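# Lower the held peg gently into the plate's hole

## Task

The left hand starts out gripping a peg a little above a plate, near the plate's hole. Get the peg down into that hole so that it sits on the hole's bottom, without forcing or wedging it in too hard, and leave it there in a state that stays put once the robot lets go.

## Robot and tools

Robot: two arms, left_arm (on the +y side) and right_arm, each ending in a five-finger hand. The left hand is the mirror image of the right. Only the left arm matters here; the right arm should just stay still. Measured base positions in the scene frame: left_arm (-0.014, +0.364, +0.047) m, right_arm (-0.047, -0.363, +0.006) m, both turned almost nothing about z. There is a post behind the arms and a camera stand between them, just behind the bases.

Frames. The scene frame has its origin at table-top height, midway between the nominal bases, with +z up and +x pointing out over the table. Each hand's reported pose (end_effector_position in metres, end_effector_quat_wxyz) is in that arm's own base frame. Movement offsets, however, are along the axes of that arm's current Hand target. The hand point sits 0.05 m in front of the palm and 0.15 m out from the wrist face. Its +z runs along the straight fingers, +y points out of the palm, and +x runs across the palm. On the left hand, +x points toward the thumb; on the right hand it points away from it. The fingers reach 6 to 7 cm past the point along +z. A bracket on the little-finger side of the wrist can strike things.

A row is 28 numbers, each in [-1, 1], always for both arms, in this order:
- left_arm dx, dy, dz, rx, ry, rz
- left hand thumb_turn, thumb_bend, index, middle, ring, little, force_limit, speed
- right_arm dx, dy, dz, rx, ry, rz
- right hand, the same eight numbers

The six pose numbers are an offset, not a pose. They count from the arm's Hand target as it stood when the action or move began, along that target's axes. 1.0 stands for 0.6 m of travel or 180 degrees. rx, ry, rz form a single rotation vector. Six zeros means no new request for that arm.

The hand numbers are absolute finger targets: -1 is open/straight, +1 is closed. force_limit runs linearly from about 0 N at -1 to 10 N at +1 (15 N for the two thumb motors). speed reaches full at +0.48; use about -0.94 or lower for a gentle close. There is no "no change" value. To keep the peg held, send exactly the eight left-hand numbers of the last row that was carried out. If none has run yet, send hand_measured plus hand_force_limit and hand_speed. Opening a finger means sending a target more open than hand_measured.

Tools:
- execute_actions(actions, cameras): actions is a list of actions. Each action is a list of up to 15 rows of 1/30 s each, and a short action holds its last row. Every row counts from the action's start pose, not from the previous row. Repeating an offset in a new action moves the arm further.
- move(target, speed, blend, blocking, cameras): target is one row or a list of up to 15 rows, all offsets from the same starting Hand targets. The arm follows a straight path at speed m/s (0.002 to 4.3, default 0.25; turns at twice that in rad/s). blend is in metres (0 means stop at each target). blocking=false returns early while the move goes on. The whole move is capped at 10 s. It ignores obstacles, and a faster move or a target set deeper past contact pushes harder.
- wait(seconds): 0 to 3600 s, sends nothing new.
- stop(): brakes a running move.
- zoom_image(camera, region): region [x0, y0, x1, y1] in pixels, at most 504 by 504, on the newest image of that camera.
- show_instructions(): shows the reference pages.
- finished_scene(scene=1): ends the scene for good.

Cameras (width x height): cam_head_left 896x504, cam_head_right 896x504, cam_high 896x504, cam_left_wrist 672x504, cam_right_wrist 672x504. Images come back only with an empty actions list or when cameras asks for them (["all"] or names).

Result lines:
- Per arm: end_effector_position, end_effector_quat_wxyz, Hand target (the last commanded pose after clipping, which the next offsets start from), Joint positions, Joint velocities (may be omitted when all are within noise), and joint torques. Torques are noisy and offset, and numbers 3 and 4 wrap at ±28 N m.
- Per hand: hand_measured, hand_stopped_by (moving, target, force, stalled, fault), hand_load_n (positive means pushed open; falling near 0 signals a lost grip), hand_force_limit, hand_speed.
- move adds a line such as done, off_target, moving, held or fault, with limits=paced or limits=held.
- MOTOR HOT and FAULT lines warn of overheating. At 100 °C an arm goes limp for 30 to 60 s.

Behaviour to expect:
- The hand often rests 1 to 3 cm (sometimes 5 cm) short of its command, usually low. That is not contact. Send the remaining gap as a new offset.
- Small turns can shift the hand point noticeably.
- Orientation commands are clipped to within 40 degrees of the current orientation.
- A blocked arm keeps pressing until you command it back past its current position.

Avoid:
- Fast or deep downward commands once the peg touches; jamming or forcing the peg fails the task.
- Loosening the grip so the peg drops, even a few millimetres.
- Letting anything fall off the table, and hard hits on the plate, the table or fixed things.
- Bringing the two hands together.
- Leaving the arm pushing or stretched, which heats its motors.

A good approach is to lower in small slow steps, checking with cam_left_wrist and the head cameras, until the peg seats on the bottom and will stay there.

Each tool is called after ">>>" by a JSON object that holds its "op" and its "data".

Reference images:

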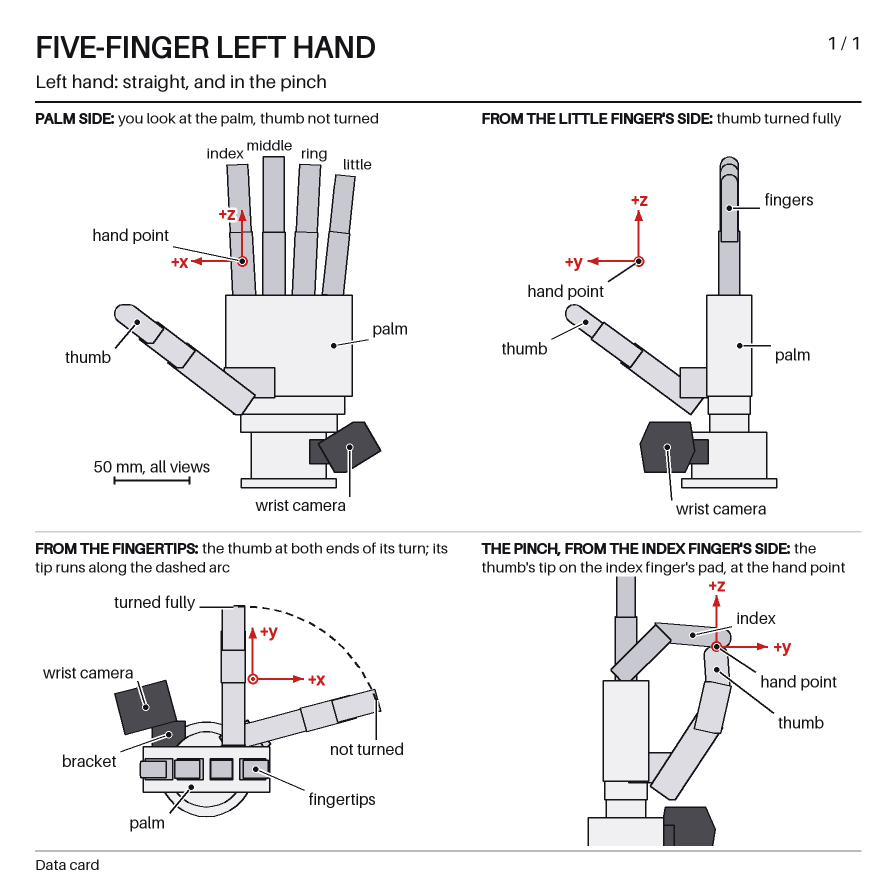

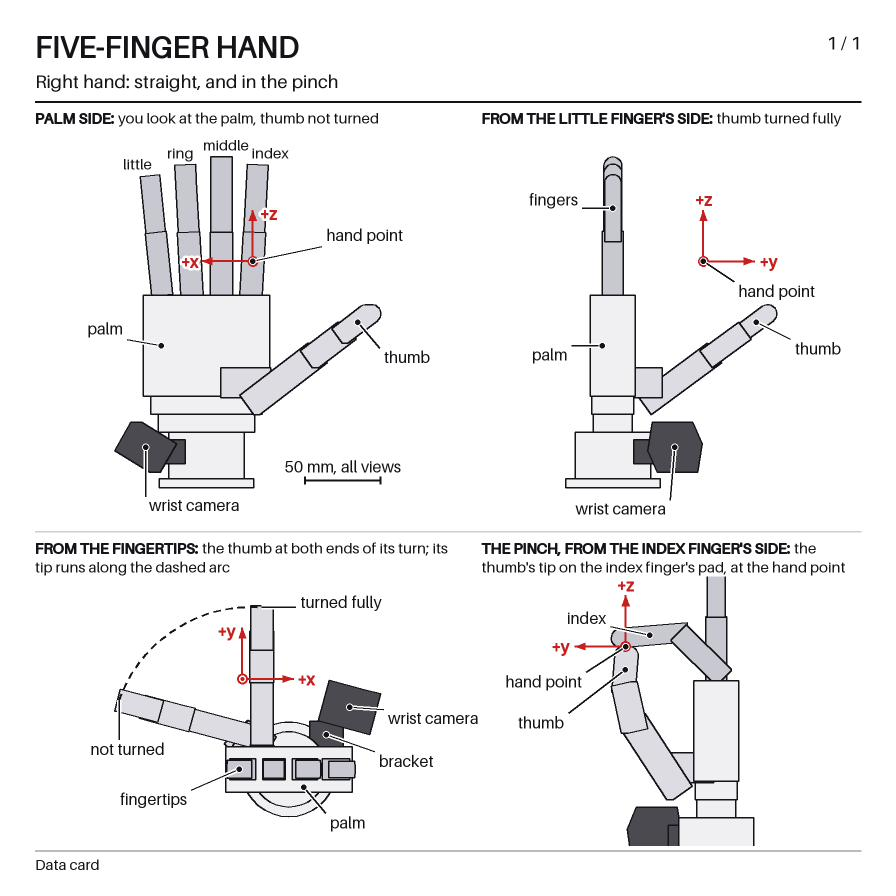

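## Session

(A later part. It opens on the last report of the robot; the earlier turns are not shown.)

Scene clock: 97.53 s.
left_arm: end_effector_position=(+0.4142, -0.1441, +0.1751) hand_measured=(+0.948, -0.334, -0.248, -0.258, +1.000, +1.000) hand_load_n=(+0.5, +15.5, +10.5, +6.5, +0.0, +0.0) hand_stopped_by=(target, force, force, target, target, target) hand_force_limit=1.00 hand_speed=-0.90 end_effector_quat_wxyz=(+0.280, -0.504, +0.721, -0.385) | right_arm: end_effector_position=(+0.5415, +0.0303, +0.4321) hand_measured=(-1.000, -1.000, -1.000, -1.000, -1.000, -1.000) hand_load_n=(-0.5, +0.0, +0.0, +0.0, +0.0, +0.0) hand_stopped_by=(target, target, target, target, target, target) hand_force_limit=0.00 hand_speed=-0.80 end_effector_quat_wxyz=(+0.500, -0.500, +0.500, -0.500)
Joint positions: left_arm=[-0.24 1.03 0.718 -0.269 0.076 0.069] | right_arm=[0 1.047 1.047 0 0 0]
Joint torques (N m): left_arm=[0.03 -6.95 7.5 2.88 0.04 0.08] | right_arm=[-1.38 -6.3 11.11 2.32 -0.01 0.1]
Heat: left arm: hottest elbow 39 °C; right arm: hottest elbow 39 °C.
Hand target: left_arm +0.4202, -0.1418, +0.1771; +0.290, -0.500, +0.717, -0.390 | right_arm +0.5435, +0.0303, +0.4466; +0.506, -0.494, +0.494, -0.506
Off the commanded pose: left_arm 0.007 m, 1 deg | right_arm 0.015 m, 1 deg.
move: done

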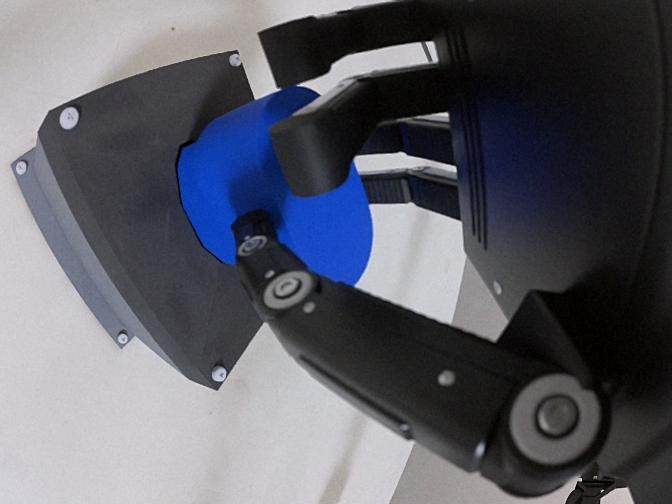

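>>> {"op": "move", "data": {"target": [-0.0002,0.0038,0.0033,0,0,0,0.948,-0.326,-0.246,-0.256,1,1,1,-0.9,0,0,0,0,0,0,-1,-1,-1,-1,-1,-1,0,-0.8], "speed": 0.02, "cameras": ["cam_left_wrist"]}}

>>> {"op": "zoom_image", "data": {"camera": "cam_left_wrist", "region": [165, 125, 215, 195]}}

>>> {"op": "zoom_image", "data": {"camera": "cam_left_wrist", "region": [170, 190, 240, 275]}}

Scene clock: 98.77 s.
left_arm: end_effector_position=(+0.4143, -0.1441, +0.1721) hand_measured=(+0.948, -0.334, -0.248, -0.258, +1.000, +1.000) hand_load_n=(+0.5, +15.5, +10.5, +7.0, +0.0, +0.0) hand_stopped_by=(target, force, force, target, target, target) hand_force_limit=1.00 hand_speed=-0.90 end_effector_quat_wxyz=(+0.280, -0.504, +0.721, -0.385) | right_arm: end_effector_position=(+0.5415, +0.0303, +0.4321) hand_measured=(-1.000, -1.000, -1.000, -1.000, -1.000, -1.000) hand_load_n=(+0.0, +0.5, +0.0, +0.0, +0.0, +0.0) hand_stopped_by=(target, target, target, target, target, target) hand_force_limit=0.00 hand_speed=-0.80 end_effector_quat_wxyz=(+0.500, -0.500, +0.500, -0.500)
Joint positions: left_arm=[-0.24 1.033 0.712 -0.259 0.076 0.069] | right_arm=[0 1.047 1.047 0 0 0]
Joint torques (N m): left_arm=[-0.03 -6.89 7.51 2.91 0.06 0.09] | right_arm=[-1.32 -6.12 11.11 2.32 -0.02 0.1]
Heat: left arm: hottest elbow 39 °C; right arm: hottest elbow 40 °C.
Hand target: left_arm +0.4208, -0.1418, +0.1742; +0.290, -0.500, +0.717, -0.390 | right_arm +0.5435, +0.0303, +0.4466; +0.506, -0.494, +0.494, -0.506
Off the commanded pose: left_arm 0.007 m, 1 deg | right_arm 0.015 m, 1 deg.
move: done

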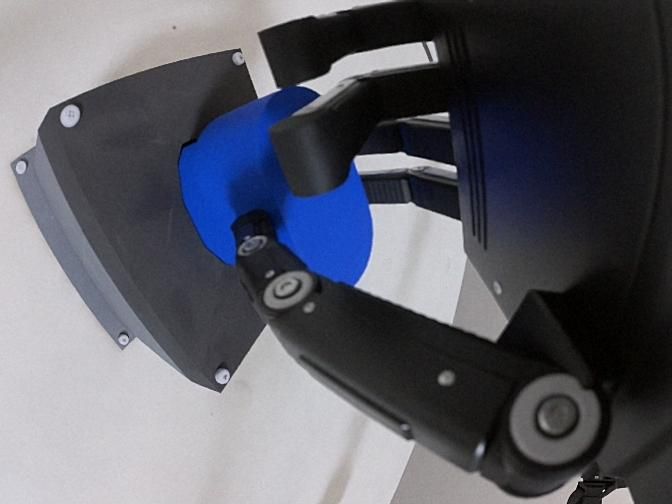

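Scaled by 7.200 from the camera's image (finer frame: 960x720).

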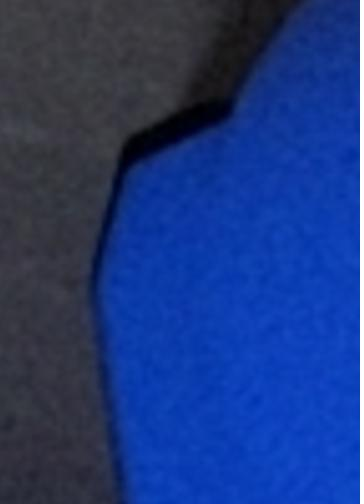

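Scaled by 5.929 from the camera's image (finer frame: 960x720).

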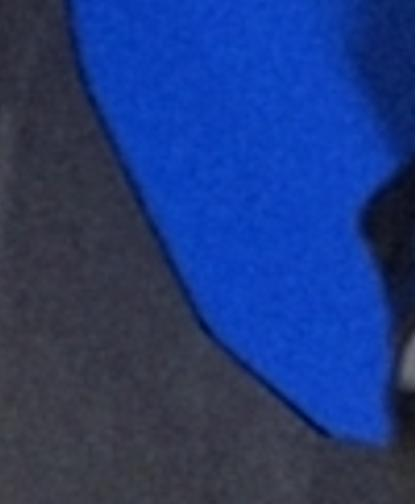

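>>> {"op": "move", "data": {"target": [0.0003,0.0044,0.0014,0,0,0,0.948,-0.326,-0.246,-0.256,1,1,1,-0.9,0,0,0,0,0,0,-1,-1,-1,-1,-1,-1,0,-0.8], "speed": 0.02, "cameras": ["cam_left_wrist"]}}

>>> {"op": "zoom_image", "data": {"camera": "cam_left_wrist", "region": [165, 125, 215, 195]}}

>>> {"op": "zoom_image", "data": {"camera": "cam_left_wrist", "region": [170, 190, 240, 275]}}

Scene clock: 99.53 s.
left_arm: end_effector_position=(+0.4149, -0.1443, +0.1717) hand_measured=(+0.948, -0.334, -0.248, -0.258, +1.000, +1.000) hand_load_n=(+0.5, +15.0, +10.5, +7.0, +0.0, +0.0) hand_stopped_by=(target, force, force, target, target, target) hand_force_limit=1.00 hand_speed=-0.90 end_effector_quat_wxyz=(+0.282, -0.503, +0.720, -0.386) | right_arm: end_effector_position=(+0.5415, +0.0303, +0.4321) hand_measured=(-1.000, -1.000, -1.000, -1.000, -1.000, -1.000) hand_load_n=(-0.5, -0.5, +0.0, +0.0, -0.5, -0.5) hand_stopped_by=(target, target, target, target, target, target) hand_force_limit=0.00 hand_speed=-0.80 end_effector_quat_wxyz=(+0.500, -0.500, +0.500, -0.500)
Joint positions: left_arm=[-0.24 1.033 0.708 -0.25 0.076 0.069] | right_arm=[0 1.047 1.047 0 0 0]
Joint torques (N m): left_arm=[0.03 -6.59 7.39 2.82 0.07 0.09] | right_arm=[-1.32 -6.12 11.11 2.33 -0.02 0.09]
Heat: left arm: hottest elbow 39 °C; right arm: hottest elbow 40 °C.
Hand target: left_arm +0.4201, -0.1417, +0.1715; +0.290, -0.500, +0.717, -0.390 | right_arm +0.5435, +0.0303, +0.4466; +0.506, -0.494, +0.494, -0.506
Off the commanded pose: left_arm 0.006 m, 1 deg | right_arm 0.015 m, 1 deg.
move: done

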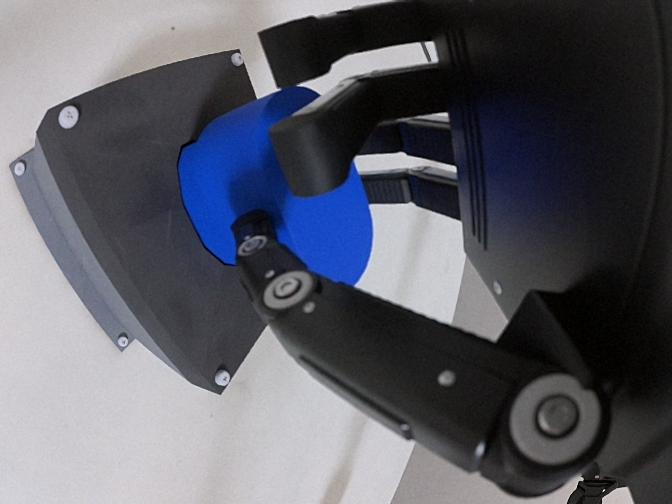

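Scaled by 7.200 from the camera's image (finer frame: 960x720).

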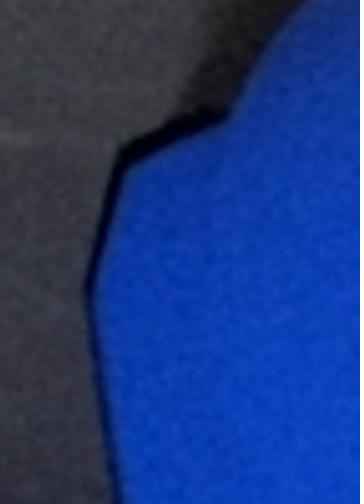

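Scaled by 5.929 from the camera's image (finer frame: 960x720).

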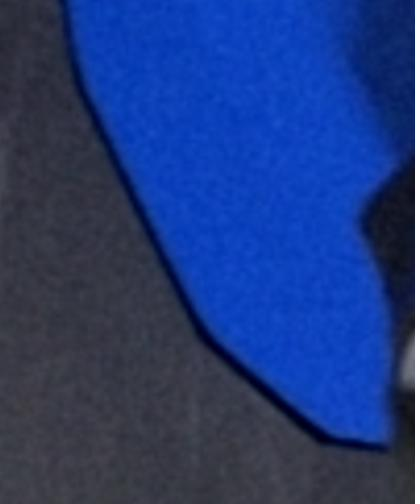

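>>> {"op": "move", "data": {"target": [0.0017,0.0032,-0.0036,0,0,0,0.948,-0.326,-0.246,-0.256,1,1,1,-0.9,0,0,0,0,0,0,-1,-1,-1,-1,-1,-1,0,-0.8], "speed": 0.02, "cameras": ["cam_left_wrist"]}}

>>> {"op": "zoom_image", "data": {"camera": "cam_left_wrist", "region": [165, 125, 215, 195]}}

>>> {"op": "zoom_image", "data": {"camera": "cam_left_wrist", "region": [170, 190, 240, 275]}}

Scene clock: 100.27 s.
left_arm: end_effector_position=(+0.4149, -0.1443, +0.1710) hand_measured=(+0.948, -0.334, -0.248, -0.258, +1.000, +1.000) hand_load_n=(+0.0, +14.5, +10.5, +7.0, +0.0, +0.0) hand_stopped_by=(target, force, force, target, target, target) hand_force_limit=1.00 hand_speed=-0.90 end_effector_quat_wxyz=(+0.282, -0.503, +0.719, -0.387) | right_arm: end_effector_position=(+0.5415, +0.0303, +0.4321) hand_measured=(-1.000, -1.000, -1.000, -1.000, -1.000, -1.000) hand_load_n=(-0.5, +0.0, +0.0, +0.0, +0.0, +0.0) hand_stopped_by=(target, target, target, target, target, target) hand_force_limit=0.00 hand_speed=-0.80 end_effector_quat_wxyz=(+0.500, -0.500, +0.500, -0.500)
Joint positions: left_arm=[-0.24 1.033 0.705 -0.246 0.076 0.069] | right_arm=[0 1.047 1.047 0 0 0]
Joint torques (N m): left_arm=[-0.15 -7.36 6.99 2.63 -0.01 0.08] | right_arm=[-1.38 -6.18 11.1 2.33 -0.02 0.1]
Heat: left arm: hottest elbow 39 °C; right arm: hottest elbow 40 °C.
Hand target: left_arm +0.4170, -0.1417, +0.1708; +0.290, -0.500, +0.717, -0.390 | right_arm +0.5435, +0.0303, +0.4466; +0.506, -0.494, +0.494, -0.506
Off the commanded pose: left_arm 0.003 m, 1 deg | right_arm 0.015 m, 1 deg.
move: done

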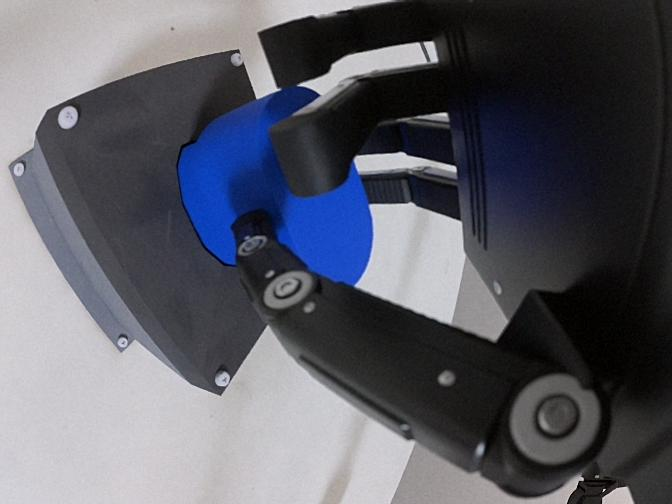

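Scaled by 7.200 from the camera's image (finer frame: 960x720).

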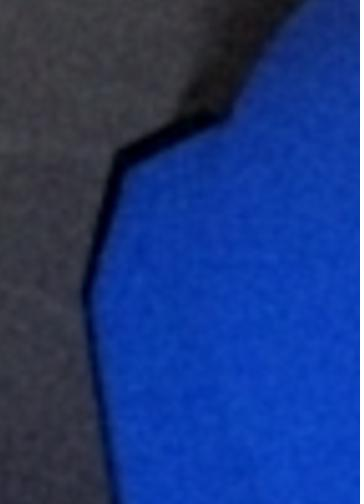

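Scaled by 5.929 from the camera's image (finer frame: 960x720).

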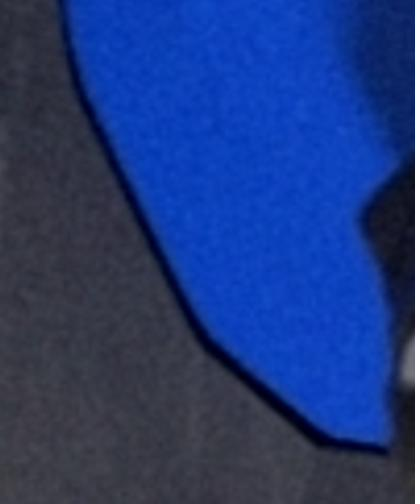

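>>> {"op": "wait", "data": {"seconds": 0.1, "cameras": ["cam_high","cam_head_left","cam_head_right"]}}

>>> {"op": "zoom_image", "data": {"camera": "cam_high", "region": [478, 136, 514, 160]}}

>>> {"op": "zoom_image", "data": {"camera": "cam_head_left", "region": [284, 246, 320, 270]}}

>>> {"op": "zoom_image", "data": {"camera": "cam_head_right", "region": [290, 246, 326, 270]}}

Scene clock: 101.80 s.
left_arm: end_effector_position=(+0.4149, -0.1443, +0.1710) hand_measured=(+0.948, -0.334, -0.248, -0.258, +1.000, +1.000) hand_load_n=(+0.0, +15.0, +10.5, +7.0, +0.0, +0.0) hand_stopped_by=(target, force, force, target, target, target) hand_force_limit=1.00 hand_speed=-0.90 end_effector_quat_wxyz=(+0.282, -0.503, +0.719, -0.387) | right_arm: end_effector_position=(+0.5415, +0.0303, +0.4321) hand_measured=(-1.000, -1.000, -1.000, -1.000, -1.000, -1.000) hand_load_n=(+0.0, -0.5, +0.0, +0.0, +0.0, +0.0) hand_stopped_by=(target, target, target, target, target, target) hand_force_limit=0.00 hand_speed=-0.80 end_effector_quat_wxyz=(+0.500, -0.500, +0.500, -0.500)
Joint positions: left_arm=[-0.24 1.033 0.705 -0.246 0.076 0.069] | right_arm=[0 1.047 1.047 0 0 0]
Joint torques (N m): left_arm=[-0.26 -7.3 6.98 2.63 -0.01 0.08] | right_arm=[-1.32 -6.3 11.11 2.32 -0.02 0.1]
Heat: left arm: hottest elbow 39 °C; right arm: hottest elbow 40 °C.
Hand target: left_arm +0.4170, -0.1417, +0.1708; +0.290, -0.500, +0.717, -0.390 | right_arm +0.5435, +0.0303, +0.4466; +0.506, -0.494, +0.494, -0.506
Off the commanded pose: left_arm 0.003 m, 1 deg | right_arm 0.015 m, 1 deg.
wait: 0.10 s; at rest from the start
Images, in order (width x height): cam_head_left 896x504, cam_head_right 896x504, cam_high 896x504.

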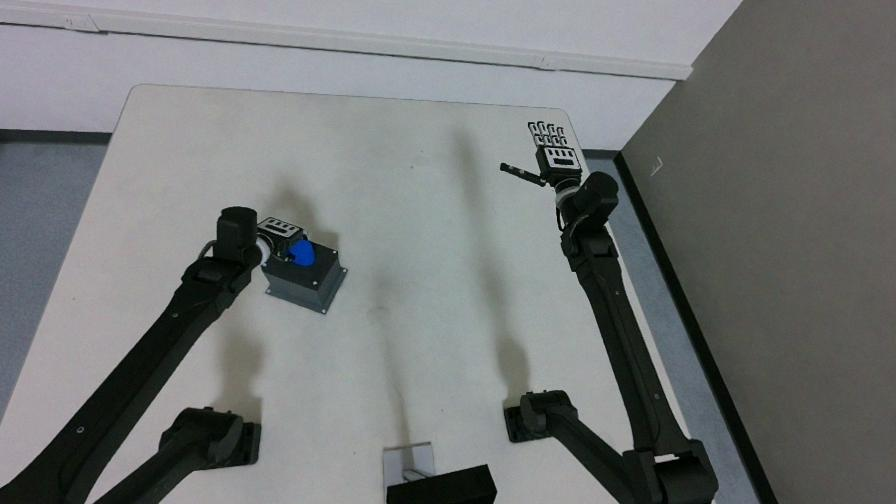

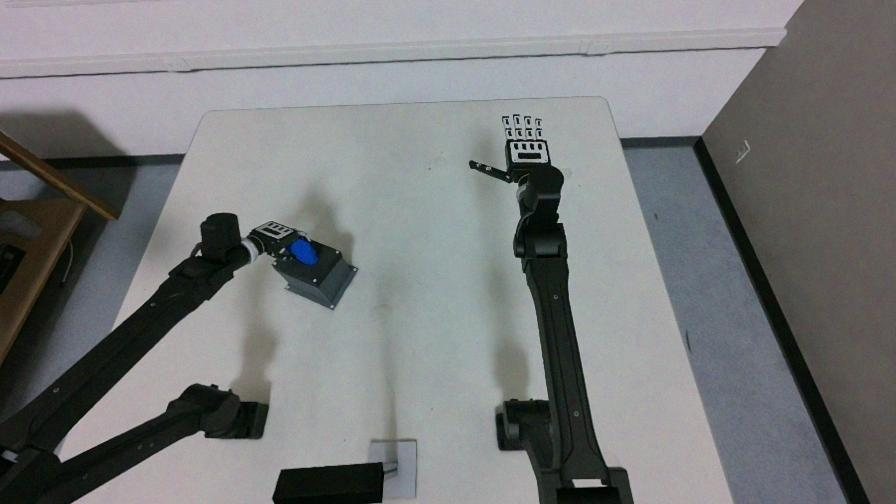

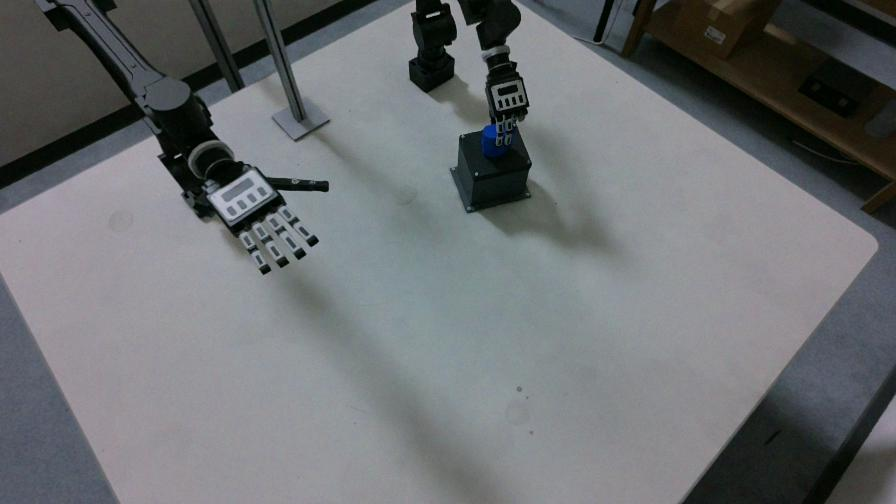

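Scaled by 14.000 from the camera's image (finer frame: 1280x720).

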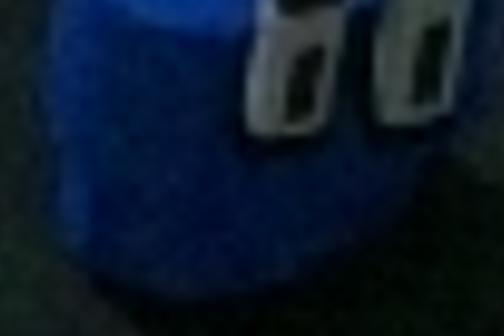

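Scaled by 14.000 from the camera's image (finer frame: 1280x720).

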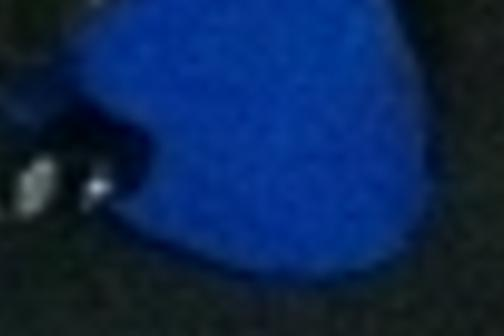

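Scaled by 14.000 from the camera's image (finer frame: 1280x720).

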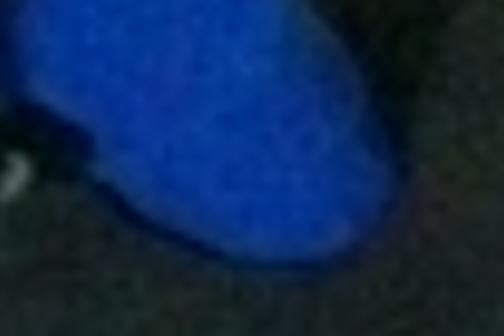

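>>> {"op": "move", "data": {"target": [0.0001,0.0042,0.0026,0,0,0,0.948,-0.326,-0.246,-0.256,1,1,1,-0.9,0,0,0,0,0,0,-1,-1,-1,-1,-1,-1,0,-0.8], "speed": 0.02, "cameras": ["cam_left_wrist"]}}

>>> {"op": "zoom_image", "data": {"camera": "cam_left_wrist", "region": [165, 125, 215, 195]}}

>>> {"op": "zoom_image", "data": {"camera": "cam_left_wrist", "region": [170, 190, 240, 275]}}

Scene clock: 103.17 s.
left_arm: end_effector_position=(+0.4153, -0.1444, +0.1706) hand_measured=(+0.948, -0.334, -0.248, -0.258, +1.000, +1.000) hand_load_n=(+0.5, +14.5, +11.0, +6.5, +0.0, +0.0) hand_stopped_by=(target, force, force, target, target, target) hand_force_limit=1.00 hand_speed=-0.90 end_effector_quat_wxyz=(+0.284, -0.502, +0.719, -0.388) | right_arm: end_effector_position=(+0.5415, +0.0303, +0.4321) hand_measured=(-1.000, -1.000, -1.000, -1.000, -1.000, -1.000) hand_load_n=(+0.0, +0.0, +0.0, -0.5, -0.5, +0.0) hand_stopped_by=(target, target, target, target, target, target) hand_force_limit=0.00 hand_speed=-0.80 end_effector_quat_wxyz=(+0.500, -0.500, +0.500, -0.500)
Joint positions: left_arm=[-0.24 1.033 0.702 -0.238 0.076 0.069] | right_arm=[0 1.047 1.047 0 0 0]
Joint torques (N m): left_arm=[-0.15 -7.12 6.8 2.74 0 0.09] | right_arm=[-1.44 -6.3 11.11 2.32 -0.02 0.1]
Heat: left arm: hottest elbow 39 °C; right arm: hottest elbow 40 °C.
Hand target: left_arm +0.4169, -0.1416, +0.1678; +0.290, -0.500, +0.717, -0.390 | right_arm +0.5435, +0.0303, +0.4466; +0.506, -0.494, +0.494, -0.506
Off the commanded pose: left_arm 0.004 m, 1 deg | right_arm 0.015 m, 1 deg.
move: done

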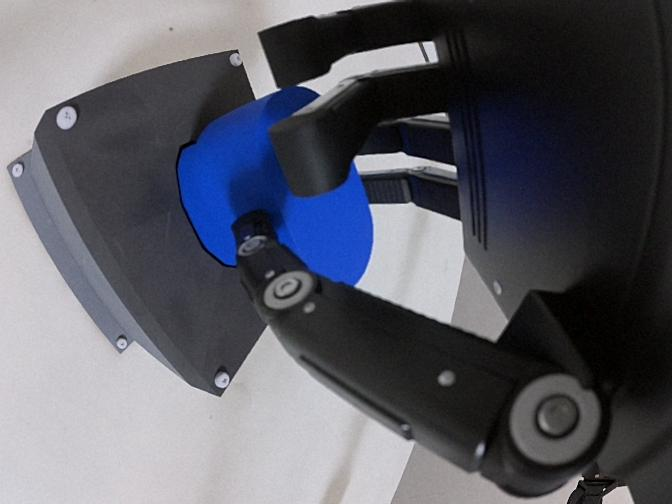

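Scaled by 7.200 from the camera's image (finer frame: 960x720).

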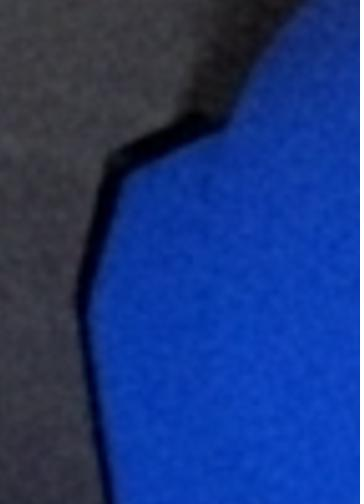

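Scaled by 5.929 from the camera's image (finer frame: 960x720).

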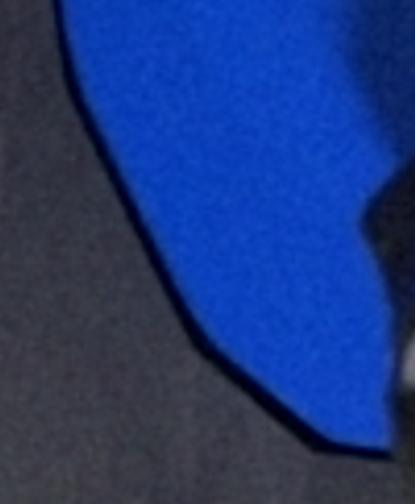

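>>> {"op": "move", "data": {"target": [[0.0137,-0.0888,-0.0297,0,0,0,0.948,-0.326,-0.246,-0.256,1,1,1,-0.9,0,0,0,0,0,0,-1,-1,-1,-1,-1,-1,0,-0.8],[0.0168,-0.0923,-0.0243,-0.0324,-0.0059,0.0111,0.948,-0.326,-0.246,-0.256,1,1,1,-0.9,0,0,0,0,0,0,-1,-1,-1,-1,-1,-1,0,-0.8],[-0.0048,-0.0878,-0.0304,-0.0324,-0.0059,0.0111,0.948,-0.326,-0.246,-0.256,1,1,1,-0.9,0,0,0,0,0,0,-1,-1,-1,-1,-1,-1,0,-0.8],[0.0002,-0.0234,-0.0009,-0.0324,-0.0059,0.0111,0.948,-0.326,-0.246,-0.256,1,1,1,-0.9,0,0,0,0,0,0,-1,-1,-1,-1,-1,-1,0,-0.8]], "speed": 0.035, "cameras": ["cam_left_wrist","cam_high"]}}

>>> {"op": "zoom_image", "data": {"camera": "cam_left_wrist", "region": [160, 115, 250, 285]}}

>>> {"op": "zoom_image", "data": {"camera": "cam_high", "region": [470, 115, 520, 165]}}

Scene clock: 112.83 s.
left_arm: end_effector_position=(+0.4171, -0.1462, +0.1790) hand_measured=(+0.948, -0.334, -0.248, -0.258, +1.000, +1.000) hand_load_n=(+0.5, +15.0, +11.0, +7.0, +0.0, +0.0) hand_stopped_by=(target, force, force, target, target, target) hand_force_limit=1.00 hand_speed=-0.90 end_effector_quat_wxyz=(+0.269, -0.509, +0.745, -0.338) | right_arm: end_effector_position=(+0.5415, +0.0303, +0.4321) hand_measured=(-1.000, -1.000, -1.000, -1.000, -1.000, -1.000) hand_load_n=(-0.5, +0.0, +0.0, -0.5, +0.0, +0.0) hand_stopped_by=(target, target, target, target, target, target) hand_force_limit=0.00 hand_speed=-0.80 end_effector_quat_wxyz=(+0.500, -0.500, +0.500, -0.500)
Joint positions: left_arm=[-0.268 1.08 0.813 -0.41 0.025 0.092] | right_arm=[0 1.047 1.047 0 0 0]
Joint torques (N m): left_arm=[-0.21 -7.53 7.46 2.73 0 0.08] | right_arm=[-1.44 -6.24 11.08 2.33 -0.02 0.1]
Heat: left arm: hottest elbow 40 °C; right arm: hottest elbow 40 °C.
Hand target: left_arm +0.4235, -0.1444, +0.1802; +0.278, -0.505, +0.741, -0.344 | right_arm +0.5435, +0.0303, +0.4466; +0.506, -0.494, +0.494, -0.506
Off the commanded pose: left_arm 0.007 m, 1 deg | right_arm 0.015 m, 1 deg.
move: done
Images, in order (width x height): cam_high 896x504, cam_left_wrist 672x504.

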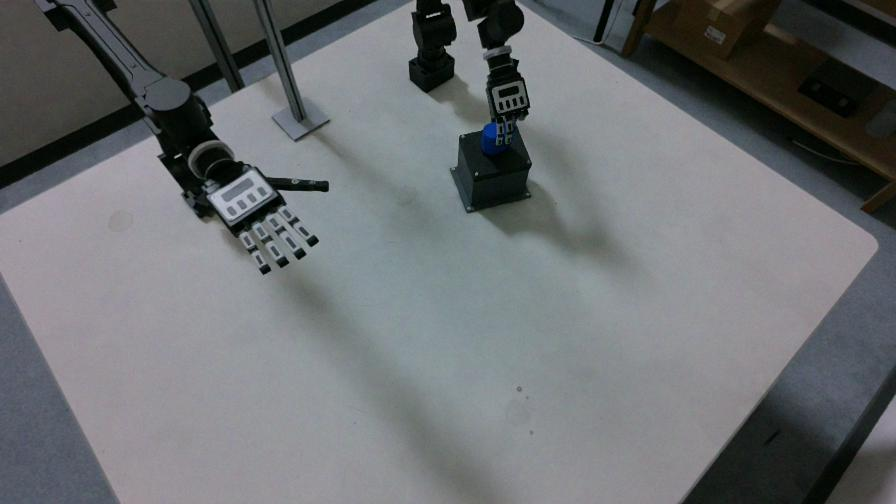

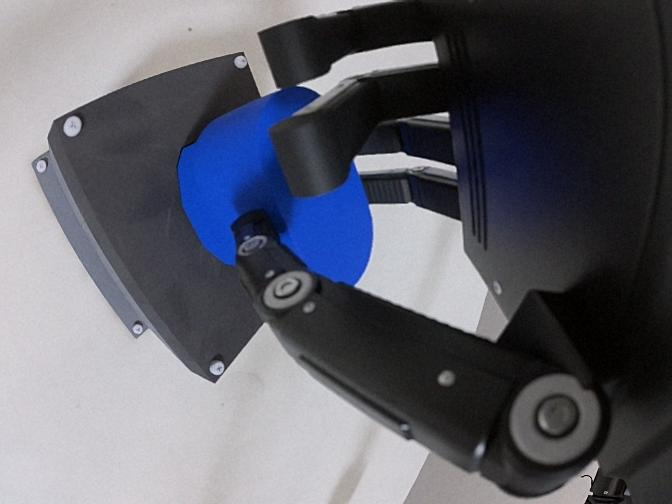

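Scaled by 2.965 from the camera's image (finer frame: 960x720).

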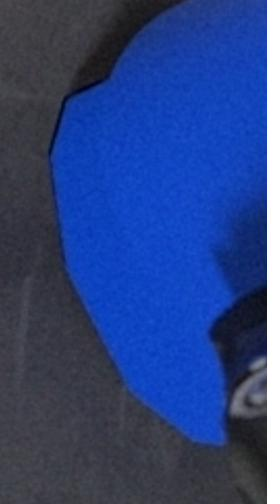

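Scaled by 10.080 from the camera's image (finer frame: 1280x720).

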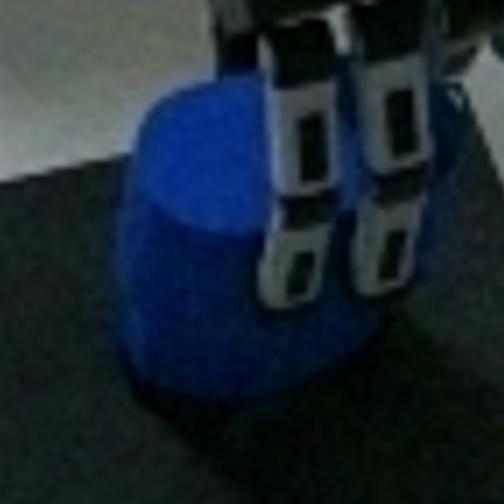

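>>> {"op": "move", "data": {"target": [0.0004,0.0046,0.0036,0,0,0,0.948,-0.326,-0.246,-0.256,1,1,1,-0.9,0,0,0,0,0,0,-1,-1,-1,-1,-1,-1,0,-0.8], "speed": 0.02, "cameras": ["cam_left_wrist","cam_high","cam_head_left"]}}

>>> {"op": "zoom_image", "data": {"camera": "cam_left_wrist", "region": [165, 125, 215, 195]}}

>>> {"op": "zoom_image", "data": {"camera": "cam_left_wrist", "region": [170, 190, 240, 275]}}

>>> {"op": "zoom_image", "data": {"camera": "cam_high", "region": [470, 115, 520, 165]}}

>>> {"op": "zoom_image", "data": {"camera": "cam_head_left", "region": [284, 246, 320, 270]}}

Scene clock: 114.10 s.
left_arm: end_effector_position=(+0.4171, -0.1462, +0.1758) hand_measured=(+0.948, -0.334, -0.248, -0.258, +1.000, +1.000) hand_load_n=(+0.5, +15.0, +10.5, +6.5, +0.0, +0.0) hand_stopped_by=(target, force, force, target, target, target) hand_force_limit=1.00 hand_speed=-0.90 end_effector_quat_wxyz=(+0.269, -0.509, +0.745, -0.338) | right_arm: end_effector_position=(+0.5415, +0.0303, +0.4321) hand_measured=(-1.000, -1.000, -1.000, -1.000, -1.000, -1.000) hand_load_n=(+0.0, +0.0, +0.0, +0.0, +0.0, -0.5) hand_stopped_by=(target, target, target, target, target, target) hand_force_limit=0.00 hand_speed=-0.80 end_effector_quat_wxyz=(+0.500, -0.500, +0.500, -0.500)
Joint positions: left_arm=[-0.268 1.083 0.806 -0.4 0.025 0.092] | right_arm=[0 1.047 1.047 0 0 0]
Joint torques (N m): left_arm=[-0.15 -7.59 7.53 2.7 0.01 0.09] | right_arm=[-1.44 -6.18 11.14 2.33 -0.02 0.1]
Heat: left arm: hottest elbow 40 °C; right arm: hottest elbow 40 °C.
Hand target: left_arm +0.4235, -0.1444, +0.1767; +0.278, -0.505, +0.741, -0.344 | right_arm +0.5435, +0.0303, +0.4466; +0.506, -0.494, +0.494, -0.506
Off the commanded pose: left_arm 0.007 m, 1 deg | right_arm 0.015 m, 1 deg.
move: done
Images, in order (width x height): cam_head_left 896x504, cam_high 896x504, cam_left_wrist 672x504.

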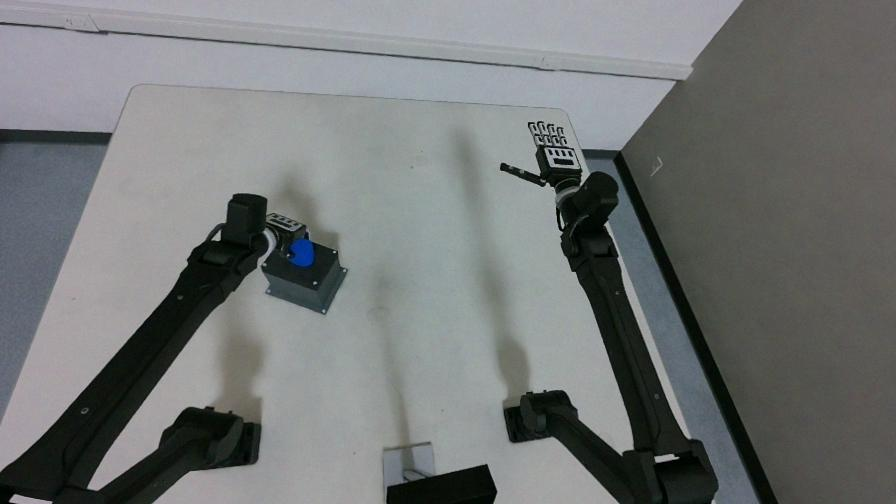

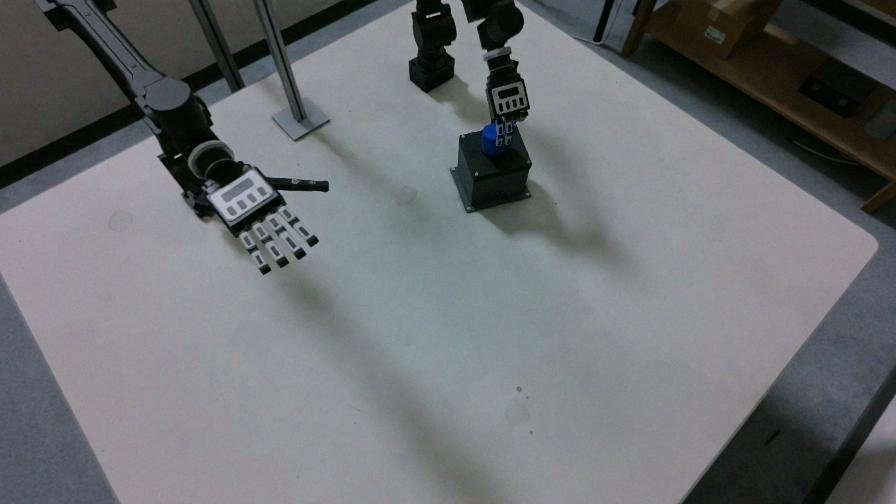

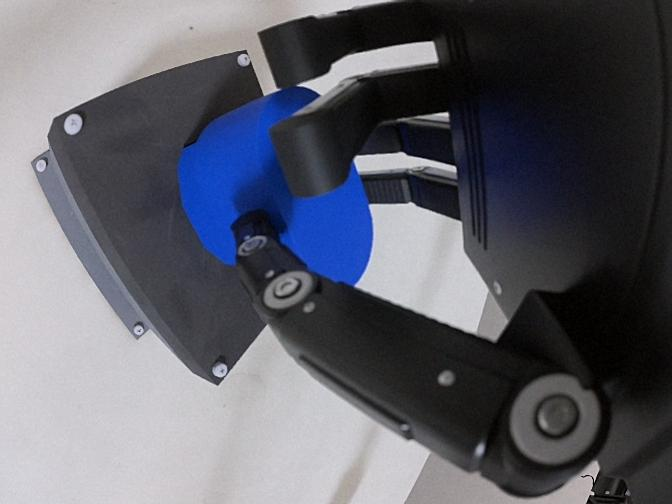

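Scaled by 7.200 from the camera's image (finer frame: 960x720).

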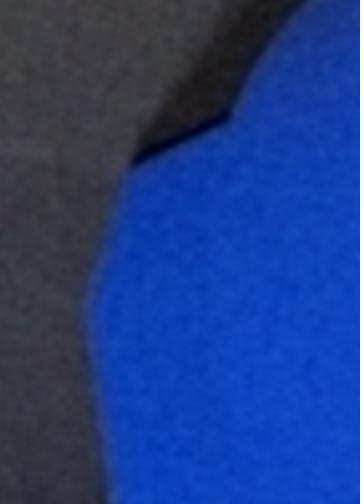

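Scaled by 5.929 from the camera's image (finer frame: 960x720).

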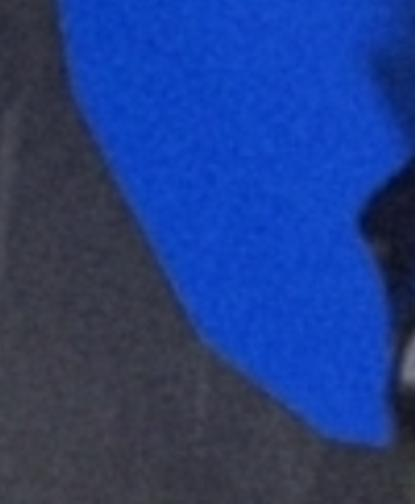

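Scaled by 10.080 from the camera's image (finer frame: 1280x720).

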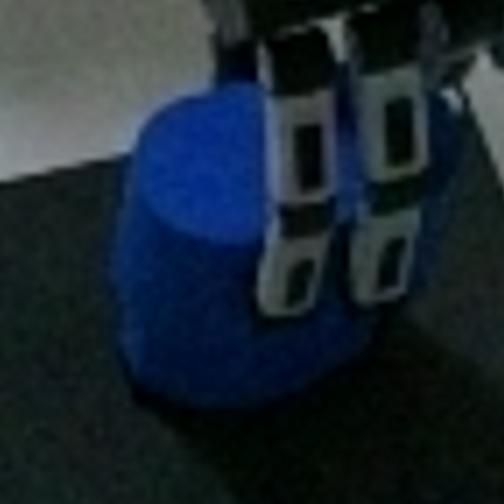

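Scaled by 14.000 from the camera's image (finer frame: 1280x720).

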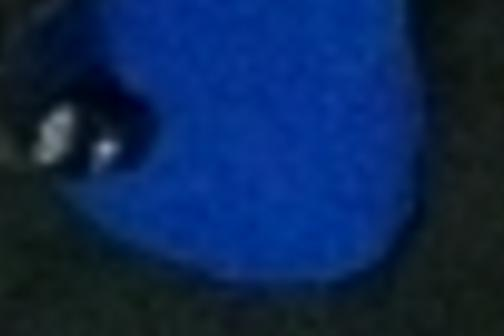

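>>> {"op": "move", "data": {"target": [-0.0008,-0.0029,0.0039,0,0,0,0.948,-0.326,-0.246,-0.256,1,1,1,-0.9,0,0,0,0,0,0,-1,-1,-1,-1,-1,-1,0,-0.8], "speed": 0.02, "cameras": ["cam_left_wrist","cam_high","cam_head_left"]}}

>>> {"op": "zoom_image", "data": {"camera": "cam_left_wrist", "region": [165, 125, 215, 195]}}

>>> {"op": "zoom_image", "data": {"camera": "cam_left_wrist", "region": [170, 190, 240, 275]}}

>>> {"op": "zoom_image", "data": {"camera": "cam_high", "region": [470, 115, 520, 165]}}

>>> {"op": "zoom_image", "data": {"camera": "cam_head_left", "region": [284, 246, 320, 270]}}

Scene clock: 115.37 s.
left_arm: end_effector_position=(+0.4185, -0.1466, +0.1741) hand_measured=(+0.948, -0.334, -0.248, -0.258, +1.000, +1.000) hand_load_n=(+0.5, +15.0, +10.5, +6.5, +0.0, +0.0) hand_stopped_by=(target, force, force, target, target, target) hand_force_limit=1.00 hand_speed=-0.90 end_effector_quat_wxyz=(+0.269, -0.509, +0.745, -0.338) | right_arm: end_effector_position=(+0.5415, +0.0303, +0.4321) hand_measured=(-1.000, -1.000, -1.000, -1.000, -1.000, -1.000) hand_load_n=(+0.0, +0.0, +0.0, +0.0, +0.0, +0.0) hand_stopped_by=(target, target, target, target, target, target) hand_force_limit=0.00 hand_speed=-0.80 end_effector_quat_wxyz=(+0.500, -0.500, +0.500, -0.500)
Joint positions: left_arm=[-0.268 1.089 0.806 -0.395 0.025 0.092] | right_arm=[0 1.047 1.047 0 0 0]
Joint torques (N m): left_arm=[-0.21 -7.47 7.91 2.66 0.03 0.09] | right_arm=[-1.44 -6.3 11.1 2.29 -0.02 0.1]
Heat: left arm: hottest elbow 40 °C; right arm: hottest elbow 40 °C.
Hand target: left_arm +0.4264, -0.1449, +0.1766; +0.278, -0.505, +0.742, -0.344 | right_arm +0.5435, +0.0303, +0.4466; +0.506, -0.494, +0.494, -0.506
Off the commanded pose: left_arm 0.009 m, 1 deg | right_arm 0.015 m, 1 deg.
move: done
Images, in order (width x height): cam_head_left 896x504, cam_high 896x504, cam_left_wrist 672x504.

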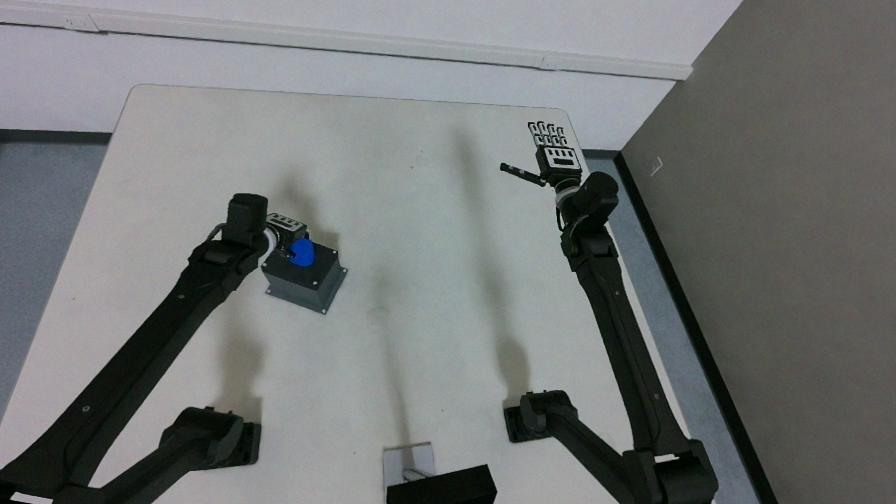

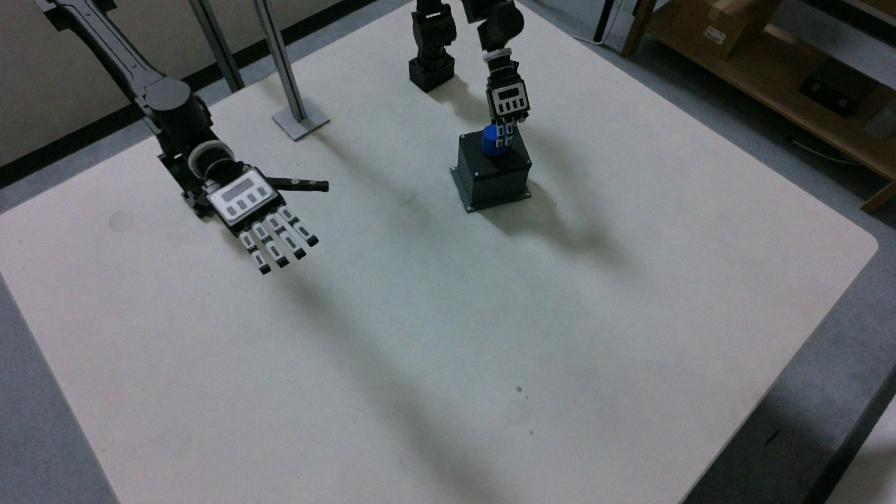

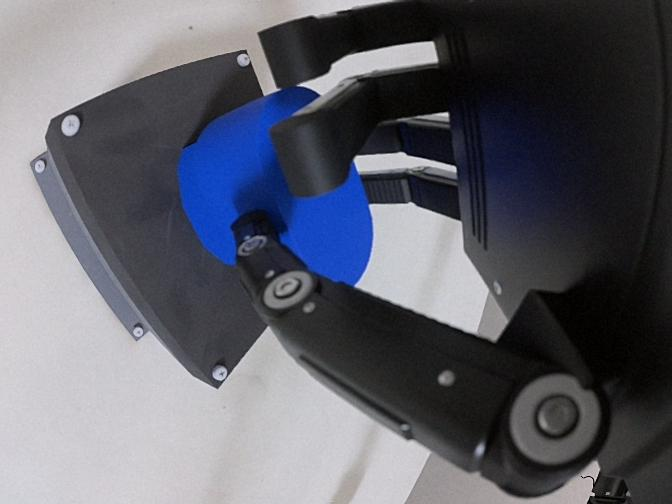

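Scaled by 7.200 from the camera's image (finer frame: 960x720).

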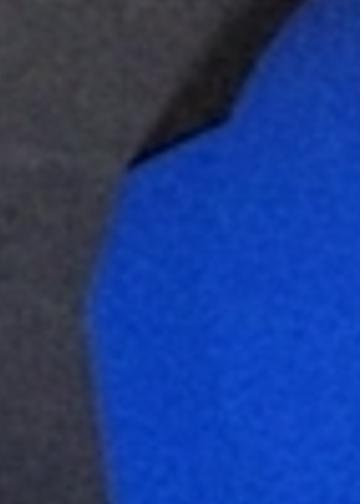

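Scaled by 5.929 from the camera's image (finer frame: 960x720).

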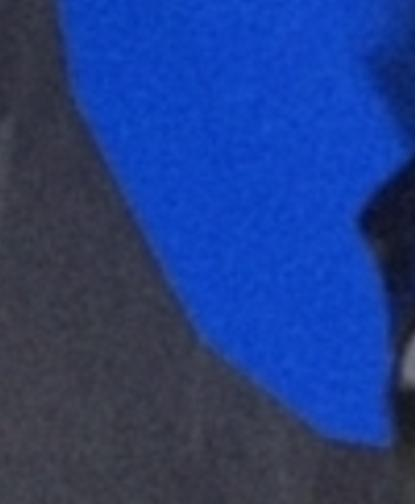

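Scaled by 10.080 from the camera's image (finer frame: 1280x720).

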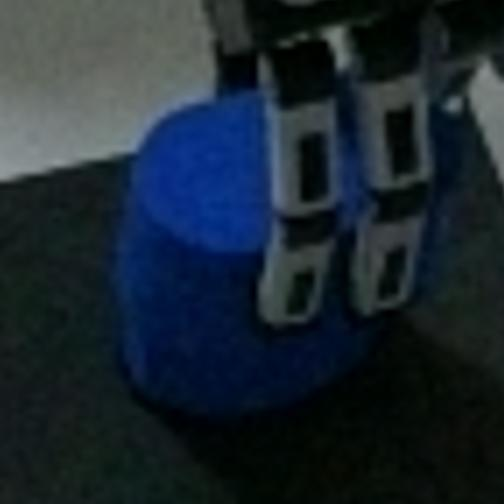

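Scaled by 14.000 from the camera's image (finer frame: 1280x720).

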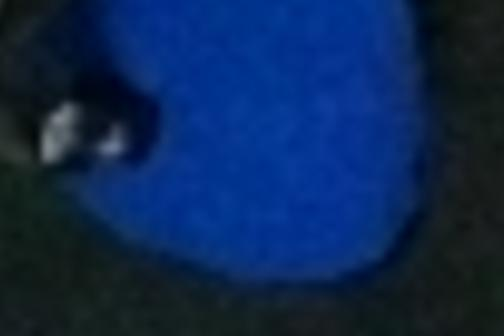

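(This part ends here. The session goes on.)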